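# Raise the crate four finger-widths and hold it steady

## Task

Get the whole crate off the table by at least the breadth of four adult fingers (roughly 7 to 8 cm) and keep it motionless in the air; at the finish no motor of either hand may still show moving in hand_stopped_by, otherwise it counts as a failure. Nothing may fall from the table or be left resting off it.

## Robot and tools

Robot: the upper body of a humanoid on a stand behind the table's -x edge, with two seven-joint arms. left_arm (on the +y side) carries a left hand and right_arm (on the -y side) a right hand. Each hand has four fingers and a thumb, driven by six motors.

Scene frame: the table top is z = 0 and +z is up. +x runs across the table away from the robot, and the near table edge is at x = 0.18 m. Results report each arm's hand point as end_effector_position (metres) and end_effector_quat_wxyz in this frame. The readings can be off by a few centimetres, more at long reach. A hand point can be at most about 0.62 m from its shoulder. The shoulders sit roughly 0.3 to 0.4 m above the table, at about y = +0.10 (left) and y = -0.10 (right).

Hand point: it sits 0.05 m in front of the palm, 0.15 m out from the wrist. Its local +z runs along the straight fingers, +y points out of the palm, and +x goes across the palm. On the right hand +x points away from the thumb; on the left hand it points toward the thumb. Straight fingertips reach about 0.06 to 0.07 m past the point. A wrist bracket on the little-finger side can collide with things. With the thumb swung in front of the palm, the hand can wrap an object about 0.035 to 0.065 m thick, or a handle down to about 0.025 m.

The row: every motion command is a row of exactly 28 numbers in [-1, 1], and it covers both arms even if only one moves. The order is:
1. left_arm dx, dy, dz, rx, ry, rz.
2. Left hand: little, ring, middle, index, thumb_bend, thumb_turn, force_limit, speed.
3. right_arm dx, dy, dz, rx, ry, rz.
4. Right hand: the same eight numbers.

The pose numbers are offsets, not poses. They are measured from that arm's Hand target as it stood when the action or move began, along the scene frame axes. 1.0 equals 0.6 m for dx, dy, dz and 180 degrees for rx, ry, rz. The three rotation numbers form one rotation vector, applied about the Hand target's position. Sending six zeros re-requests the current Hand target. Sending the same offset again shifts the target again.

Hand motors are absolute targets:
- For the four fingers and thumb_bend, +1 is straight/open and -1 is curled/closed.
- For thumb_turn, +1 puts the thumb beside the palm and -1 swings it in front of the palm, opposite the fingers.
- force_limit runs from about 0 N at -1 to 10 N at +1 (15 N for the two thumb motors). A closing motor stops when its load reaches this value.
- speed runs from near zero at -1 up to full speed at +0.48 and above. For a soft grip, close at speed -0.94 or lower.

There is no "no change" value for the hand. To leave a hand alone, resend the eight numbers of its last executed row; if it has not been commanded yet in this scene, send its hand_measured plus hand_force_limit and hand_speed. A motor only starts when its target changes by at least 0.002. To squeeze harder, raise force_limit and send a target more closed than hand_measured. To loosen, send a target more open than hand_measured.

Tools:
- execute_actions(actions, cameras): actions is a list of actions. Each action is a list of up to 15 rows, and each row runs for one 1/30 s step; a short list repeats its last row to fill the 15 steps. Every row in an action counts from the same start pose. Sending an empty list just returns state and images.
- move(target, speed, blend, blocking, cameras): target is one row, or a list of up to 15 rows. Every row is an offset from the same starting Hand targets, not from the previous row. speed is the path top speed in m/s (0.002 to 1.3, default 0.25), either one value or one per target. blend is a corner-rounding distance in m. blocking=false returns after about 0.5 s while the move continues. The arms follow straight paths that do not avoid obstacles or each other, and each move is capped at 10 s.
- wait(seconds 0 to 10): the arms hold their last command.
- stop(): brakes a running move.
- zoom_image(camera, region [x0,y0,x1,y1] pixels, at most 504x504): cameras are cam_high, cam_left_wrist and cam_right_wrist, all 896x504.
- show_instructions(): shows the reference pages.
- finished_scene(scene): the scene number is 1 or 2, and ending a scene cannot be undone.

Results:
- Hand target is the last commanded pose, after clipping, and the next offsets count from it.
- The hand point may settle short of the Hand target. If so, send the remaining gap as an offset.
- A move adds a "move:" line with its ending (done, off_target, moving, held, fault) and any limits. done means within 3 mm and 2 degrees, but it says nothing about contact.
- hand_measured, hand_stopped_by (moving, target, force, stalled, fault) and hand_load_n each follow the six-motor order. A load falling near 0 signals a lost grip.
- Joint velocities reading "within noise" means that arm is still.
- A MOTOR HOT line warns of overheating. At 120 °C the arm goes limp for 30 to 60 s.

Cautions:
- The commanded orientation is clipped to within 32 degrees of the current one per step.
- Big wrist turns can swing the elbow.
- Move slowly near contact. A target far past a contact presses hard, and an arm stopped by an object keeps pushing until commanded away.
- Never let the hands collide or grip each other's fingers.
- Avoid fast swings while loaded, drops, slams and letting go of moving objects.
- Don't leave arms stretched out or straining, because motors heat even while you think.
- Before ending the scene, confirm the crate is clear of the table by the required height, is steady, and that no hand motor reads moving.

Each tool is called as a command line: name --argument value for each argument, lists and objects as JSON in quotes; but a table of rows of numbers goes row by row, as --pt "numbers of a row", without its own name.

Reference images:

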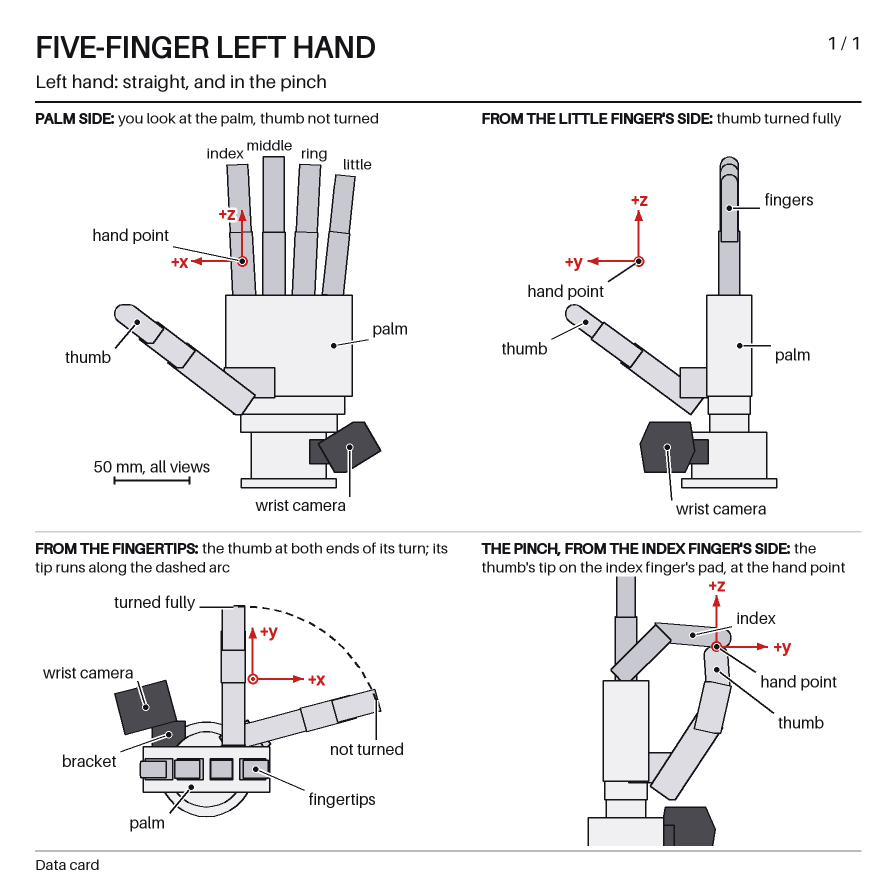

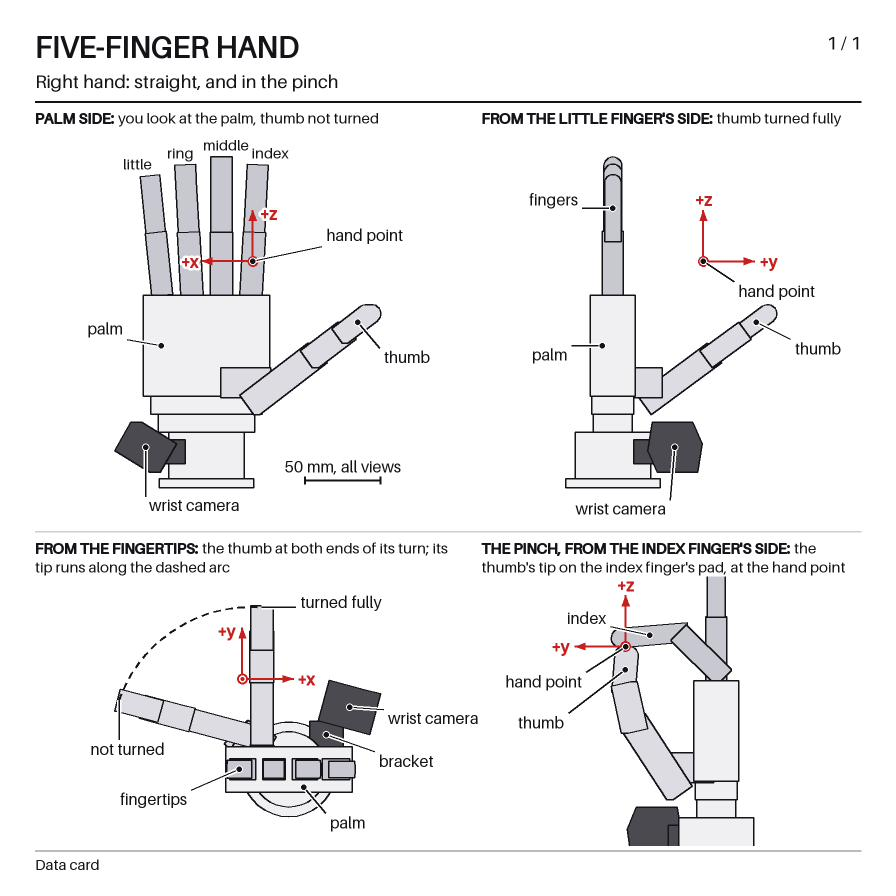

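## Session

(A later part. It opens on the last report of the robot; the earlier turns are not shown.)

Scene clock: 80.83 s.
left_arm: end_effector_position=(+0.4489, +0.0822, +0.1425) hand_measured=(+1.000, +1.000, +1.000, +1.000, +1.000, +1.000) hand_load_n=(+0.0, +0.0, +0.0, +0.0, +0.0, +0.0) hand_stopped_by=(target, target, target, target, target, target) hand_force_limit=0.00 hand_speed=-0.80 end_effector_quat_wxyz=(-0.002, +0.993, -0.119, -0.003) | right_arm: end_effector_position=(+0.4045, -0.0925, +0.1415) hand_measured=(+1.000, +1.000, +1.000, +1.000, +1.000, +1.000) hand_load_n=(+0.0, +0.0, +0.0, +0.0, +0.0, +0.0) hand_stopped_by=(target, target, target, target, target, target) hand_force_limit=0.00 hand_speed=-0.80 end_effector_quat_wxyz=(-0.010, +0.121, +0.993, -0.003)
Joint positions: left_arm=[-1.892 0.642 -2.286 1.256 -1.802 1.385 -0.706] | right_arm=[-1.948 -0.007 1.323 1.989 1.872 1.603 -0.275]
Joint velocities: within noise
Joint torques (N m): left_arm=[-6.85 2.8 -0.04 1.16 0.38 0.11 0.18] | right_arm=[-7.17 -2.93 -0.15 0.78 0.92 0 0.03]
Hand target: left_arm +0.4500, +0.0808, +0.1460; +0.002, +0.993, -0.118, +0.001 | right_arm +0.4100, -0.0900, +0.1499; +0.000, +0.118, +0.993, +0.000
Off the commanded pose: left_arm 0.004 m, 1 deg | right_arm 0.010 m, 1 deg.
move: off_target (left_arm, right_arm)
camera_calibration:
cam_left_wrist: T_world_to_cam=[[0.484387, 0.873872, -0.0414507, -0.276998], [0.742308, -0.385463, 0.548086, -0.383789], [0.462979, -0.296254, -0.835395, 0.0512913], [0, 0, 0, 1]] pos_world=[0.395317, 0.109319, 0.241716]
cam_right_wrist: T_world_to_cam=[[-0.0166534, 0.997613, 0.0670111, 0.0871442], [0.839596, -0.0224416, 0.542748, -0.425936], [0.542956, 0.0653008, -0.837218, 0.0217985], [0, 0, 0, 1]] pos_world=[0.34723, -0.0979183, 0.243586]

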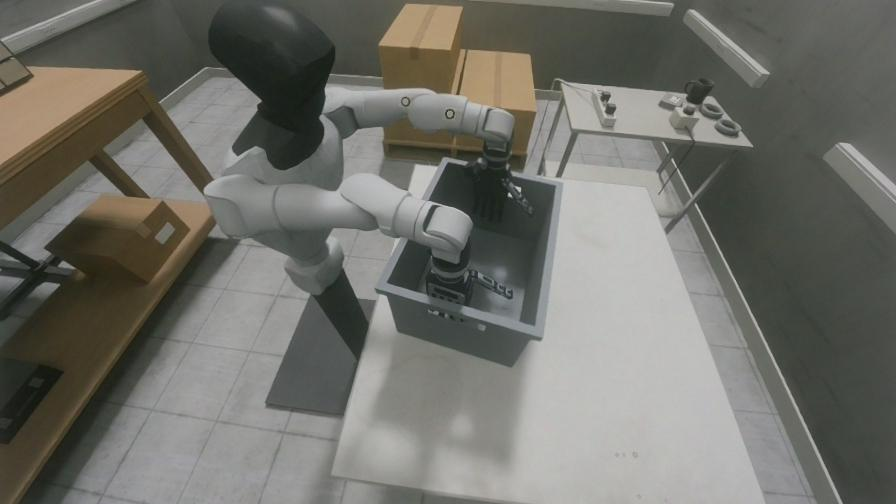

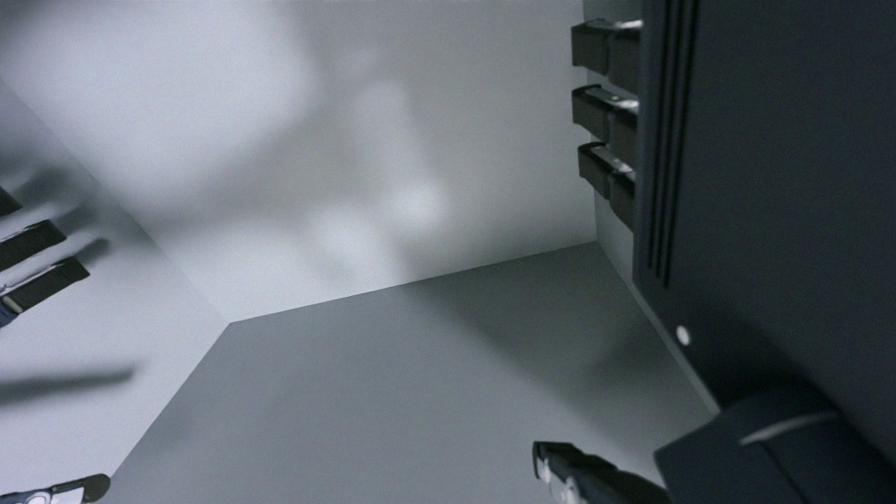

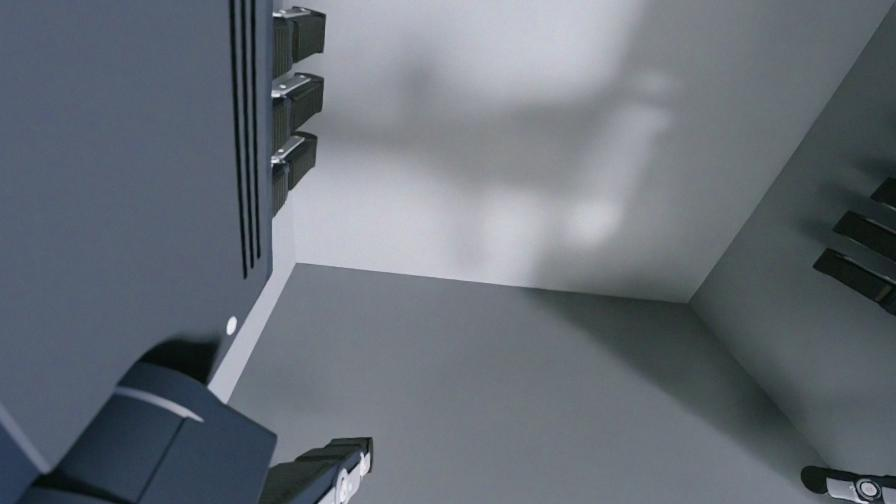

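move --target '[-0.183,0,0,0,0,0.075,1,1,1,1,1,1,0,-0.8,-0.117,0,0,0,0,0.075,1,1,1,1,1,1,0,-0.8]' --speed 0.08

Scene clock: 85.23 s.
left_arm: end_effector_position=(+0.3453, +0.0797, +0.1478) hand_measured=(+1.000, +1.000, +1.000, +1.000, +1.000, +1.000) hand_load_n=(+0.0, +0.0, +0.0, +0.0, +0.0, +0.0) hand_stopped_by=(target, target, target, target, target, target) hand_force_limit=0.00 hand_speed=-0.80 end_effector_quat_wxyz=(+0.098, +0.976, -0.136, -0.138) | right_arm: end_effector_position=(+0.3423, -0.0880, +0.1516) hand_measured=(+1.000, +1.000, +1.000, +1.000, +1.000, +1.000) hand_load_n=(+0.0, +0.0, +0.0, +0.0, +0.0, +0.0) hand_stopped_by=(target, target, target, target, target, target) hand_force_limit=0.00 hand_speed=-0.80 end_effector_quat_wxyz=(-0.087, -0.019, +0.996, -0.006)
Joint positions: left_arm=[-1.795 1.106 -1.728 0.66 -1.995 1.602 -0.171] | right_arm=[-2.166 -0.154 -0.185 2.102 -0.024 1.463 0.146]
Joint velocities: within noise
Joint torques (N m): left_arm=[-4.08 2.54 1.31 -0.03 -0.28 0.47 -0.04] | right_arm=[-5.3 -2.95 -0.33 0.34 0.27 0.22 0.03]
Hand target: left_arm +0.3402, +0.0808, +0.1460; +0.002, +1.000, +0.000, +0.001 | right_arm +0.3398, -0.0900, +0.1499; +0.000, +0.000, +1.000, +0.000
Off the commanded pose: left_arm 0.005 m, 25 deg | right_arm 0.004 m, 10 deg.
joint sent to its limit (left arm) — joint 5 (wrist roll), lower limit; joint 6 (wrist pitch), upper limit. The joint targets are off in orientation, not in position.
joint sent to its limit (right arm) — joint 4 (elbow), upper limit. The joint targets are off in orientation, not in position.
move: off_target (left_arm, right_arm)
camera_calibration:
cam_left_wrist: T_world_to_cam=[[0.462772, 0.824571, -0.32546, -0.170997], [0.864583, -0.338732, 0.371157, -0.330465], [0.195801, -0.453148, -0.869666, 0.212809], [0, 0, 0, 1]] pos_world=[0.323179, 0.125494, 0.252074]
cam_right_wrist: T_world_to_cam=[[-0.278247, 0.95474, 0.105122, 0.161008], [0.886958, 0.213395, 0.409594, -0.354413], [0.368624, 0.207207, -0.906191, 0.14632], [0, 0, 0, 1]] pos_world=[0.305213, -0.108409, 0.260833]

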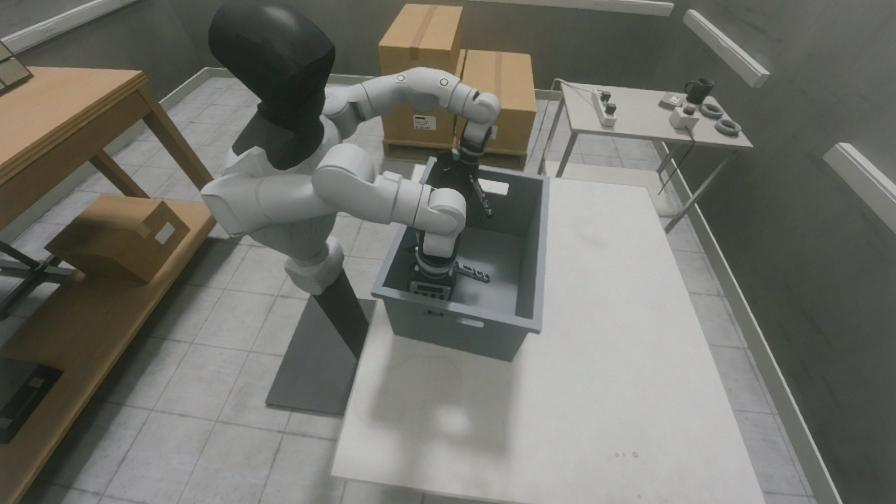

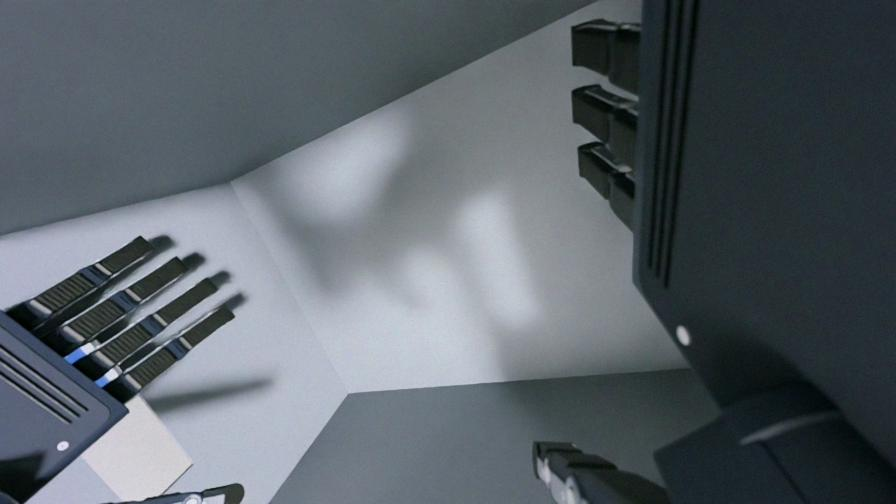

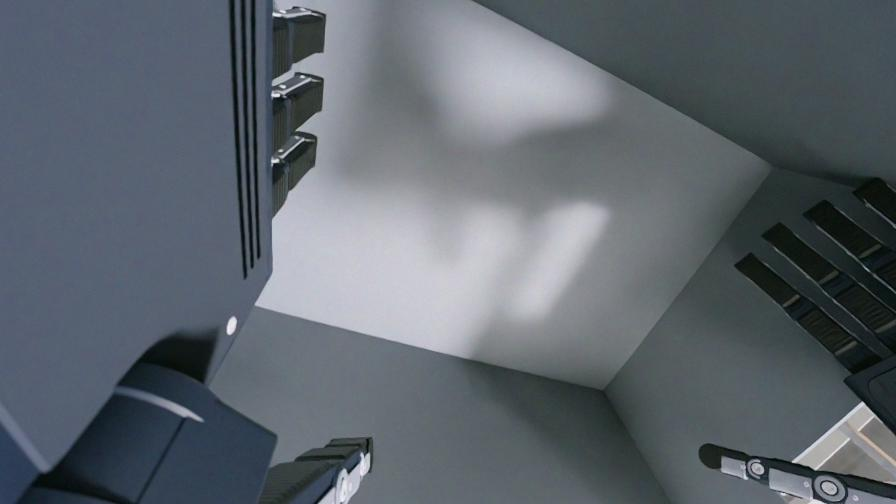

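move --target '[-0.1,0,0,0,0,0,1,1,1,1,1,1,0,-0.8,-0.03,0,0,0,0,0,1,1,1,1,1,1,0,-0.8]' --speed 0.08

zoom_image --camera "cam_high" --region '[340, 130, 600, 390]'

Scene clock: 90.90 s.
left_arm: end_effector_position=(+0.2829, +0.0748, +0.1493) hand_measured=(+1.000, +1.000, +1.000, +1.000, +1.000, +1.000) hand_load_n=(+0.0, +0.0, +0.0, +0.0, +0.0, +0.0) hand_stopped_by=(target, target, target, target, target, target) hand_force_limit=0.00 hand_speed=-0.80 end_effector_quat_wxyz=(+0.195, +0.955, -0.212, -0.065) | right_arm: end_effector_position=(+0.3278, -0.0839, +0.1565) hand_measured=(+1.000, +1.000, +1.000, +1.000, +1.000, +1.000) hand_load_n=(+0.0, +0.0, +0.0, +0.0, +0.0, +0.0) hand_stopped_by=(target, target, target, target, target, target) hand_force_limit=0.00 hand_speed=-0.80 end_effector_quat_wxyz=(-0.110, -0.037, +0.993, +0.002)
Joint positions: left_arm=[-1.577 1.577 -1.595 -0.056 -2.001 1.22 -0.166] | right_arm=[-2.141 -0.266 -0.503 2.102 -0.027 1.527 -0.175]
Joint velocities: within noise
Joint torques (N m): left_arm=[-2.32 3.6 1.8 -0.1 -0.28 0.23 0.08] | right_arm=[-4.23 -3.15 -0.39 0.4 0.28 0.47 -0.12]
Hand target: left_arm +0.2802, +0.0808, +0.1460; +0.015, +1.000, -0.014, -0.003 | right_arm +0.3218, -0.0900, +0.1499; +0.000, +0.000, +1.000, +0.000
Off the commanded pose: left_arm 0.007 m, 34 deg; orientation clipped | right_arm 0.011 m, 13 deg.
joint read past its limit (left arm) — joint 5 (wrist roll), lower limit.
joint sent to its limit (left arm) — joint 2 (shoulder roll), upper limit; joint 5 (wrist roll), lower limit. The joint targets are off in orientation, not in position.
joint sent to its limit (right arm) — joint 4 (elbow), upper limit. The joint targets are off in orientation, not in position.
move: off_target (left_arm, right_arm); limits=paced
camera_calibration:
cam_left_wrist: T_world_to_cam=[[0.596578, 0.673805, -0.435983, -0.147621], [0.768322, -0.322538, 0.552857, -0.27991], [0.231897, -0.664797, -0.710118, 0.205882], [0, 0, 0, 1]] pos_world=[0.255385, 0.146056, 0.236591]
cam_right_wrist: T_world_to_cam=[[-0.305263, 0.942425, 0.136565, 0.155391], [0.897881, 0.237081, 0.370949, -0.340038], [0.317214, 0.235856, -0.918557, 0.176484], [0, 0, 0, 1]] pos_world=[0.296765, -0.107453, 0.267027]

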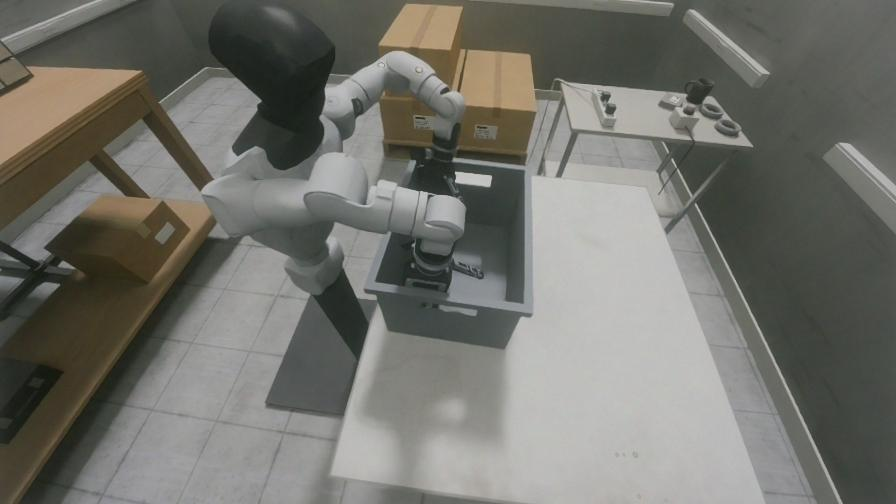

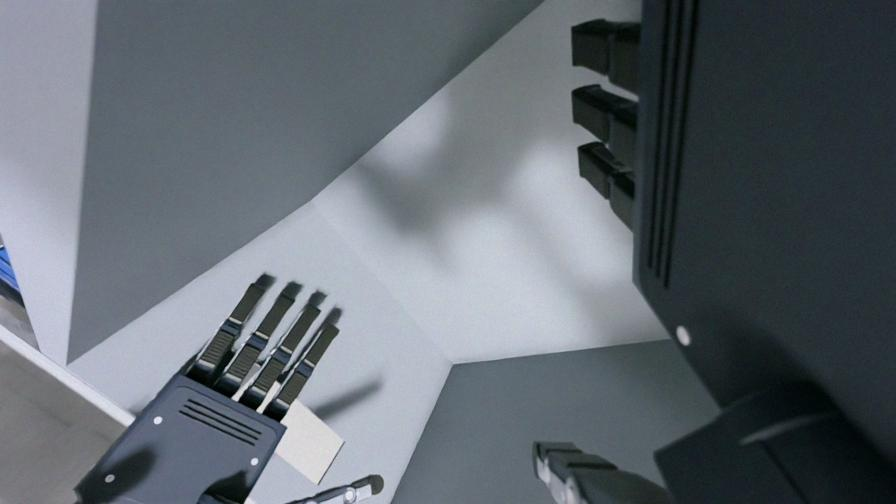

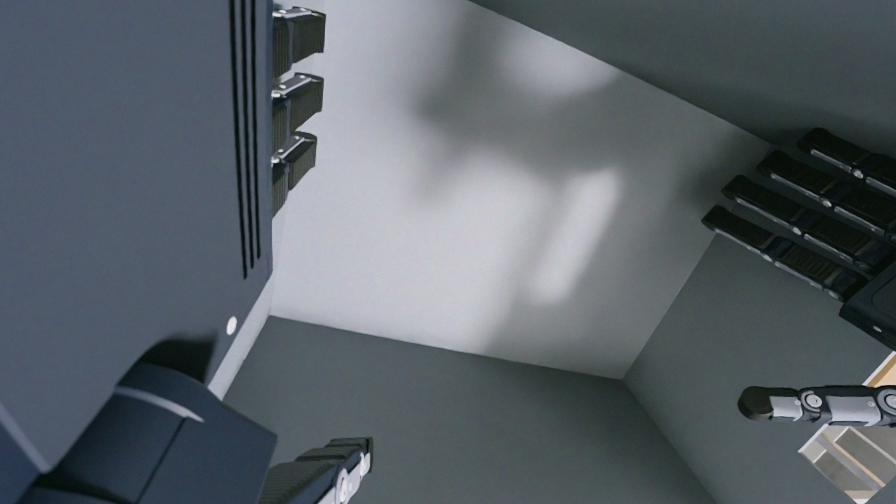

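Scaled by 1.938 from the camera's 896x504 image, which has a finer 1280x720 frame.

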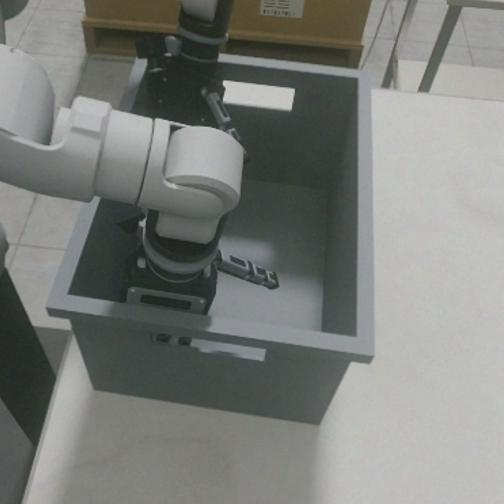

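move --pt "0.2 -0.018 0.04 0.0096 -0.002 -0.0095 1 1 1 1 1 1 0 -0.8 0.13 0.017 0.033 0 0 -0.0183 1 1 1 1 1 1 0 -0.8" --pt "0.2 -0.018 0.273 0.0096 -0.002 -0.0095 1 1 1 1 1 1 0 -0.8 0.13 0.017 0.267 0 0 -0.0183 1 1 1 1 1 1 0 -0.8" --pt "0.267 0.273 0.257 0.0096 -0.002 -0.0095 1 1 1 1 1 1 0 -0.8 0.15 -0.217 0.25 0 0 -0.0183 1 1 1 1 1 1 0 -0.8" --speed 0.2 --blend 0.03

Scene clock: 103.93 s.
left_arm: end_effector_position=(+0.4409, +0.2422, +0.3022) hand_measured=(+1.000, +1.000, +1.000, +1.000, +1.000, +1.000) hand_load_n=(+0.0, +0.0, +0.0, -0.5, +0.0, +0.0) hand_stopped_by=(target, target, target, target, target, target) hand_force_limit=0.00 hand_speed=-0.80 end_effector_quat_wxyz=(-0.029, +0.996, -0.020, +0.086) | right_arm: end_effector_position=(+0.4131, -0.2166, +0.3063) hand_measured=(+1.000, +1.000, +1.000, +1.000, +1.000, +1.000) hand_load_n=(+0.0, +0.0, +0.0, +0.0, +0.0, +0.0) hand_stopped_by=(target, target, target, target, target, target) hand_force_limit=0.00 hand_speed=-0.80 end_effector_quat_wxyz=(+0.123, +0.133, +0.983, -0.042)
Joint positions: left_arm=[-2.282 1.102 -2.645 1.248 -0.974 1.202 -1.62] | right_arm=[-2.204 -0.769 -1.009 1.817 0.708 1.645 -1.582]
Joint velocities: within noise
Joint torques (N m): left_arm=[-3.8 -0.98 -0.94 2.54 0.67 -0.1 -0.06] | right_arm=[-4.04 -1.32 -0.85 -0.19 0.76 0.03 0.01]
Hand target: left_arm +0.4404, +0.2446, +0.3002; +0.000, +1.000, -0.029, -0.001 | right_arm +0.4118, -0.2202, +0.2999; +0.000, +0.029, +1.000, +0.000
Off the commanded pose: left_arm 0.003 m, 11 deg | right_arm 0.007 m, 19 deg.
joint sent to its limit (left arm) — joint 3 (shoulder yaw), lower limit; joint 7 (wrist yaw), lower limit. The joint targets are off in orientation, not in position.
joint sent to its limit (right arm) — joint 6 (wrist pitch), upper limit; joint 7 (wrist yaw), lower limit. The joint targets are off in orientation, not in position.
move: off_target (left_arm, right_arm)
camera_calibration:
cam_left_wrist: T_world_to_cam=[[0.301997, 0.951319, 0.061569, -0.375744], [0.694494, -0.263791, 0.669396, -0.448754], [0.653051, -0.159397, -0.74035, 0.0901761], [0, 0, 0, 1]] pos_world=[0.366241, 0.253449, 0.39029]
cam_right_wrist: T_world_to_cam=[[0.00388201, 0.998971, -0.0451962, 0.226311], [0.675547, 0.0307042, 0.736677, -0.505481], [0.737307, -0.033392, -0.674732, 0.0117904], [0, 0, 0, 1]] pos_world=[0.331905, -0.210164, 0.39056]

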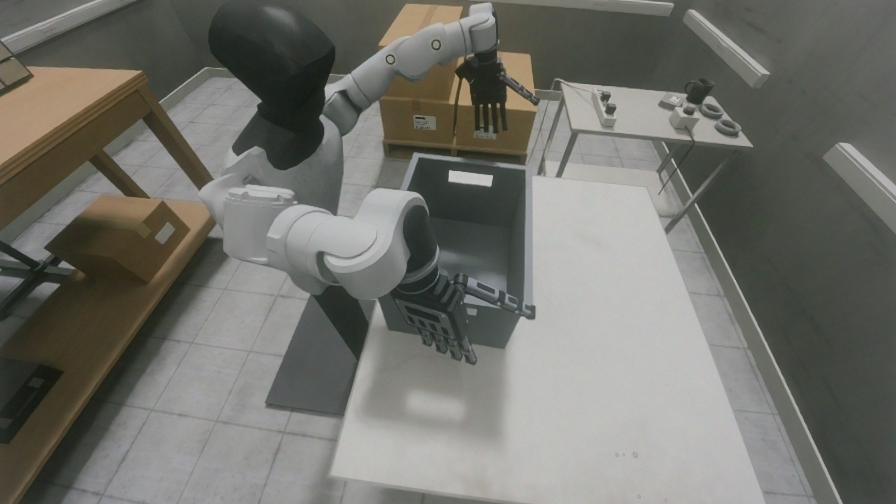

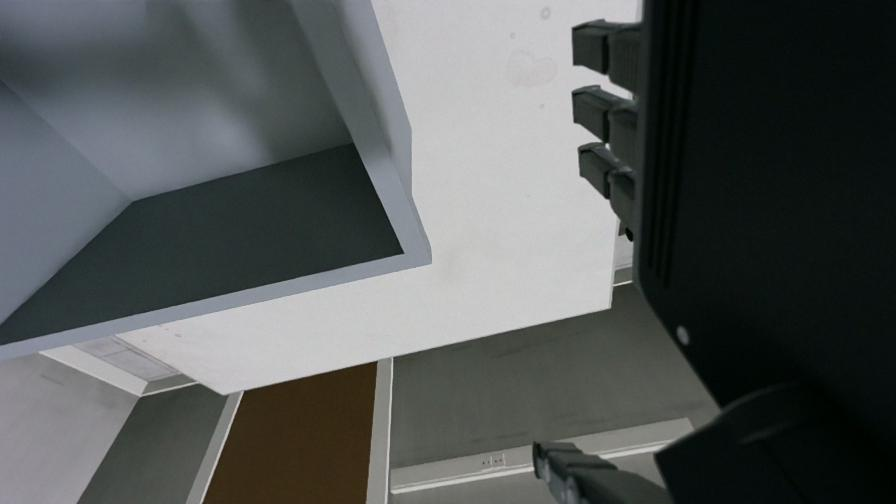

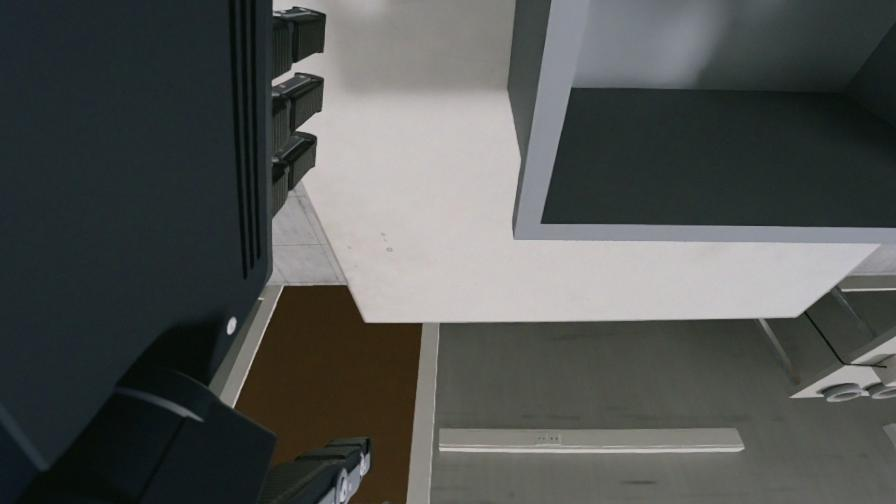

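move --target '[0,0,-0.19,0,0,0,0.3,0.3,0.3,0.3,1,-1,0.2,0,0,0,-0.19,0,0,0,0.3,0.3,0.3,0.3,1,-1,0.2,0]' --speed 0.15

zoom_image --camera "cam_high" --region '[340, 80, 600, 360]'

zoom_image --camera "cam_right_wrist" --region '[250, 0, 700, 300]'

zoom_image --camera "cam_left_wrist" --region '[250, 0, 700, 300]'

Scene clock: 110.20 s.
left_arm: end_effector_position=(+0.4400, +0.2463, +0.1890) hand_measured=(+0.300, +0.300, +0.300, +0.300, +1.000, -1.000) hand_load_n=(+0.0, +0.0, +0.5, +0.0, +0.5, -0.5) hand_stopped_by=(target, target, target, target, target, target) hand_force_limit=0.20 hand_speed=0.00 end_effector_quat_wxyz=(-0.016, +0.999, -0.022, +0.030) | right_arm: end_effector_position=(+0.4137, -0.2172, +0.1925) hand_measured=(+0.300, +0.300, +0.300, +0.300, +1.000, -1.000) hand_load_n=(+0.0, +0.0, +0.0, +0.0, +0.0, +0.0) hand_stopped_by=(target, target, target, target, target, target) hand_force_limit=0.20 hand_speed=0.00 end_effector_quat_wxyz=(+0.047, +0.033, +0.998, -0.005)
Joint positions: left_arm=[-1.768 1.009 -2.396 1.463 -1.223 1.122 -1.42] | right_arm=[-1.913 -0.402 -0.678 1.61 -1.586 1.417 1.178]
Joint velocities: within noise
Joint torques (N m): left_arm=[-4.28 1.85 -0.55 2.49 0.1 -0.06 0.21] | right_arm=[-4.7 -1.87 0.22 -1.14 -0.16 -0.11 0.16]
Hand target: left_arm +0.4404, +0.2446, +0.1862; +0.000, +1.000, -0.029, -0.001 | right_arm +0.4118, -0.2202, +0.1859; +0.000, +0.029, +1.000, +0.000
Off the commanded pose: left_arm 0.003 m, 4 deg | right_arm 0.007 m, 5 deg.
move: off_target (left_arm, right_arm)
camera_calibration:
cam_left_wrist: T_world_to_cam=[[0.308606, 0.951177, 0.004985, -0.364647], [0.764588, -0.251178, 0.593561, -0.39085], [0.565834, -0.179365, -0.804773, 0.0630489], [0, 0, 0, 1]] pos_world=[0.375696, 0.25998, 0.284551]
cam_right_wrist: T_world_to_cam=[[-0.198101, 0.979459, 0.0376402, 0.285124], [0.76348, 0.130108, 0.63259, -0.416821], [0.614699, 0.154054, -0.773571, 0.0450135], [0, 0, 0, 1]] pos_world=[0.347048, -0.231971, 0.287766]

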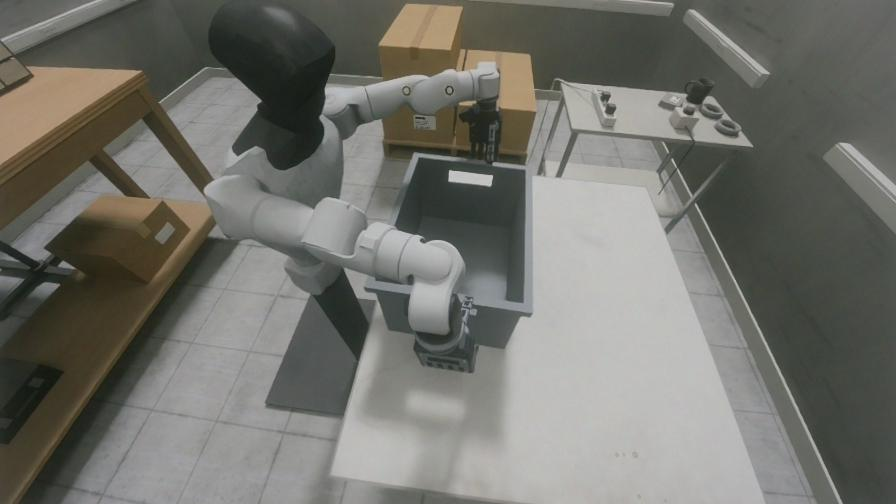

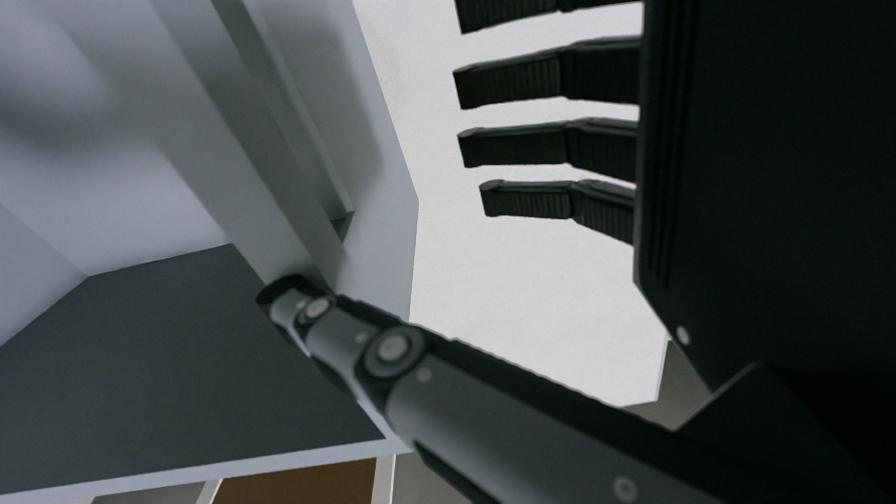

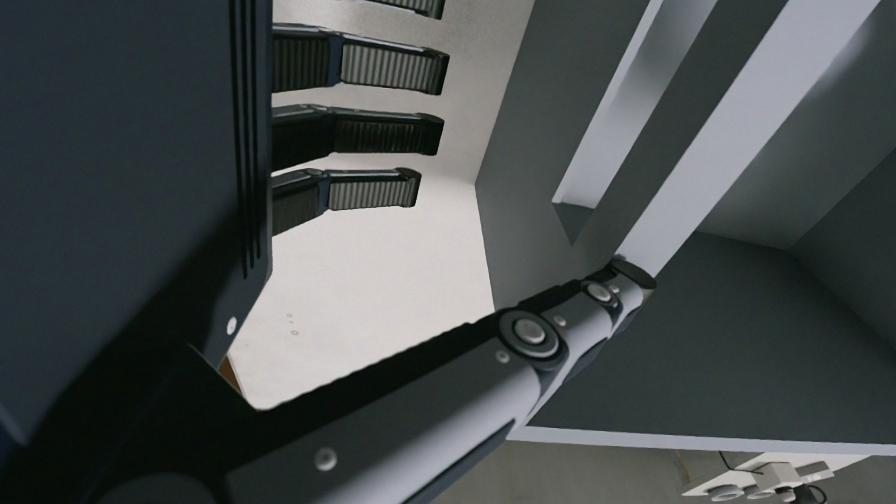

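Scaled by 1.800 from the camera's 896x504 image, which has a finer 1280x720 frame.

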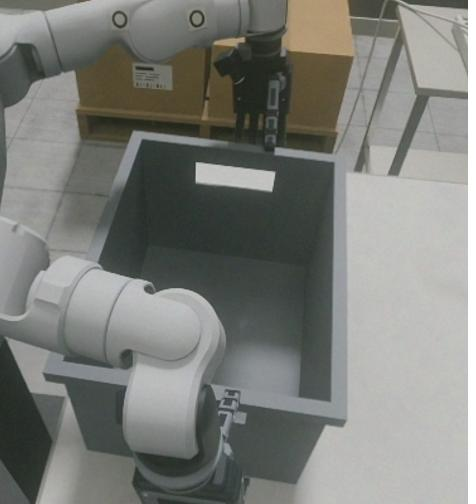

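Scaled by 1.120 from the camera's 896x504 image, which has a finer 1280x720 frame.

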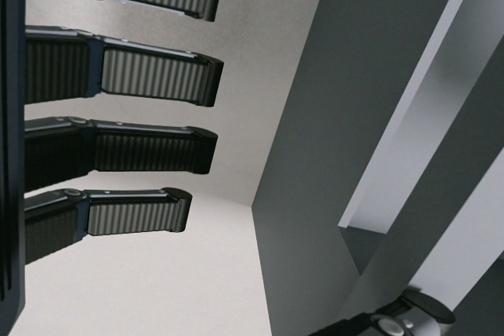

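Scaled by 1.120 from the camera's 896x504 image, which has a finer 1280x720 frame.

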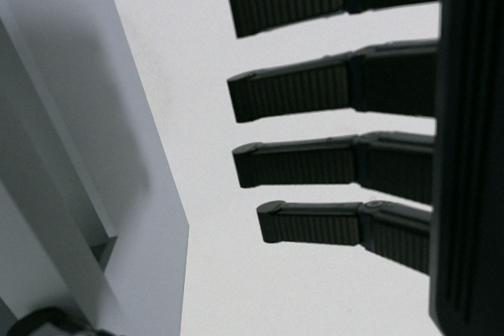

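zoom_image --camera "cam_left_wrist" --region '[180, 100, 440, 330]'

zoom_image --camera "cam_right_wrist" --region '[460, 60, 720, 290]'

Scaled by 1.938 from the camera's 896x504 image, which has a finer 1280x720 frame.

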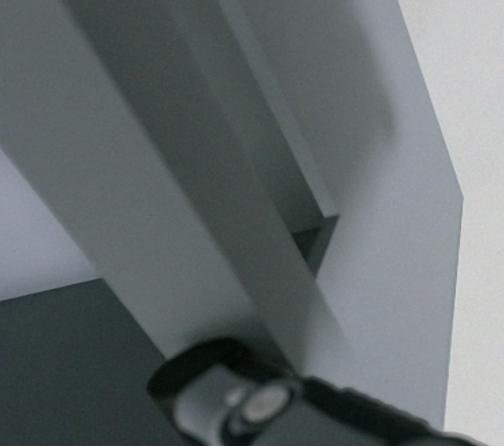

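Scaled by 1.938 from the camera's 896x504 image, which has a finer 1280x720 frame.

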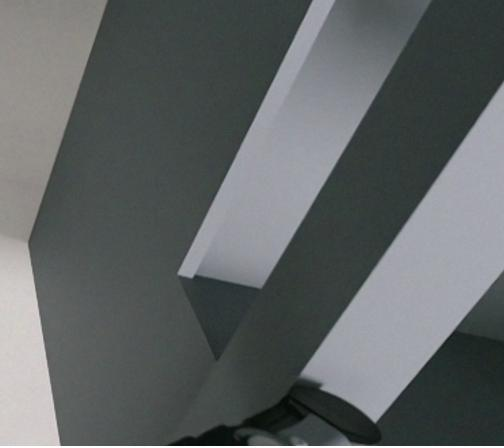

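move --target '[-0.027,-0.06,-0.013,0,0,0,0.2,0.2,0.2,0.2,1,-1,0.2,0,-0.023,0.062,0.008,0,0,0,0.2,0.2,0.2,0.2,1,-1,0.2,0]' --speed 0.08

zoom_image --camera "cam_left_wrist" --region '[200, 0, 650, 350]'

zoom_image --camera "cam_right_wrist" --region '[270, 0, 720, 350]'

zoom_image --camera "cam_high" --region '[380, 120, 560, 250]'

Scene clock: 123.67 s.
left_arm: end_effector_position=(+0.4231, +0.2114, +0.1759) hand_measured=(+0.200, +0.200, +0.200, +0.200, +1.000, -1.000) hand_load_n=(+0.0, +0.0, +0.0, +0.0, +0.0, +0.0) hand_stopped_by=(target, target, target, target, target, target) hand_force_limit=0.20 hand_speed=0.00 end_effector_quat_wxyz=(-0.006, +1.000, -0.030, -0.005) | right_arm: end_effector_position=(+0.3964, -0.1848, +0.1855) hand_measured=(+0.200, +0.200, +0.200, +0.200, +1.000, -1.000) hand_load_n=(+0.0, +0.5, +0.0, +0.0, +0.0, +0.0) hand_stopped_by=(target, target, target, target, target, target) hand_force_limit=0.20 hand_speed=0.00 end_effector_quat_wxyz=(-0.005, +0.034, +0.999, +0.003)
Joint positions: left_arm=[-1.966 1.159 -2.183 0.959 -1.404 1.345 -0.876] | right_arm=[-1.955 -0.337 -0.675 1.699 -1.586 1.536 1.189]
Joint velocities: within noise
Joint torques (N m): left_arm=[-5.25 1.74 0.73 0.85 0.21 0.14 0.13] | right_arm=[-7.15 -2.1 0.05 0.28 -0.01 0.21 0.07]
Hand target: left_arm +0.4242, +0.2086, +0.1784; +0.000, +1.000, -0.029, -0.001 | right_arm +0.3980, -0.1830, +0.1907; +0.000, +0.029, +1.000, +0.000
Off the commanded pose: left_arm 0.004 m, 1 deg | right_arm 0.006 m, 1 deg.
move: off_target (left_arm, right_arm)
camera_calibration:
cam_left_wrist: T_world_to_cam=[[0.321332, 0.946339, -0.0344733, -0.323522], [0.800877, -0.252154, 0.543153, -0.385187], [0.505314, -0.202141, -0.838926, 0.0923249], [0, 0, 0, 1]] pos_world=[0.365792, 0.227698, 0.275516]
cam_right_wrist: T_world_to_cam=[[-0.191794, 0.978324, 0.0780823, 0.240013], [0.824897, 0.117586, 0.552917, -0.415252], [0.531751, 0.170456, -0.829569, 0.091521], [0, 0, 0, 1]] pos_world=[0.339907, -0.201583, 0.286782]

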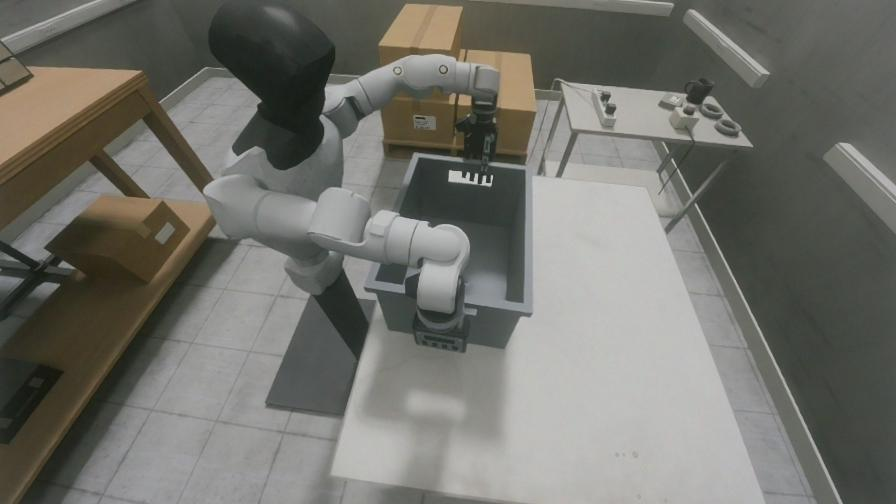

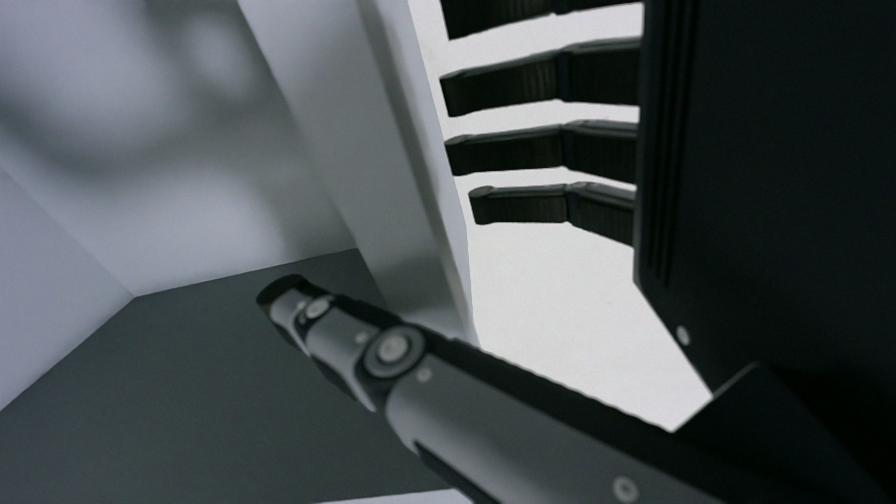

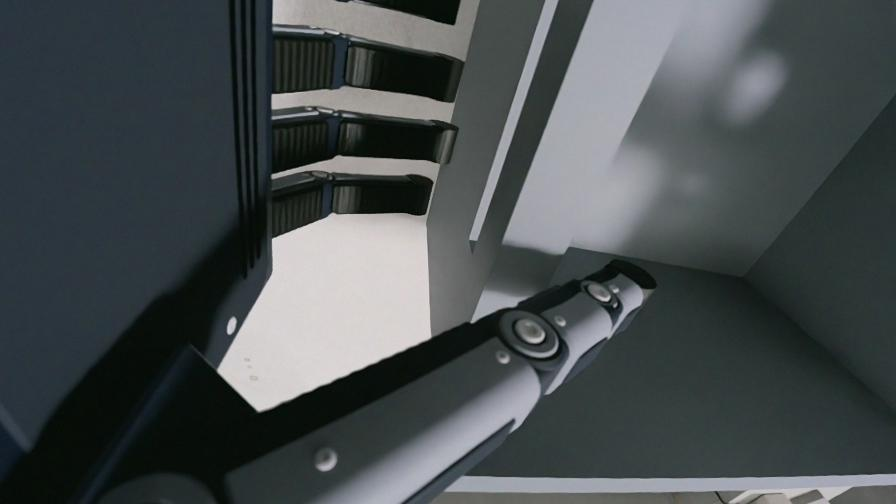

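Scaled by 1.120 from the camera's 896x504 image, which has a finer 1280x720 frame.

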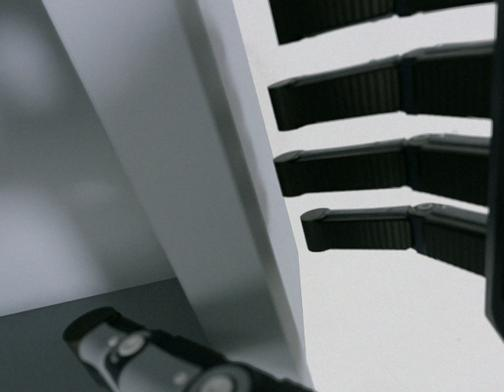

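Scaled by 1.120 from the camera's 896x504 image, which has a finer 1280x720 frame.

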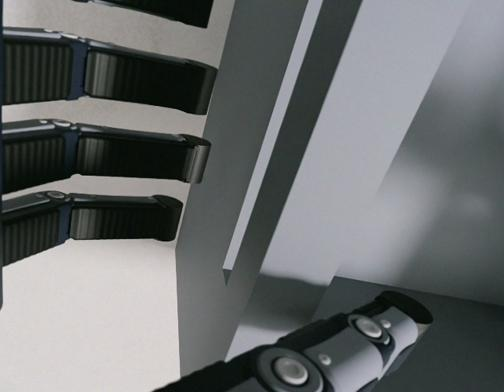

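Scaled by 2.800 from the camera's 896x504 image, which has a finer 1280x720 frame.

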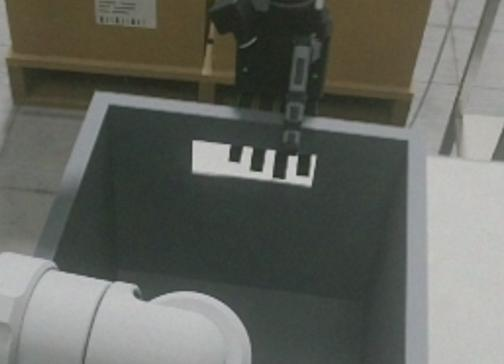

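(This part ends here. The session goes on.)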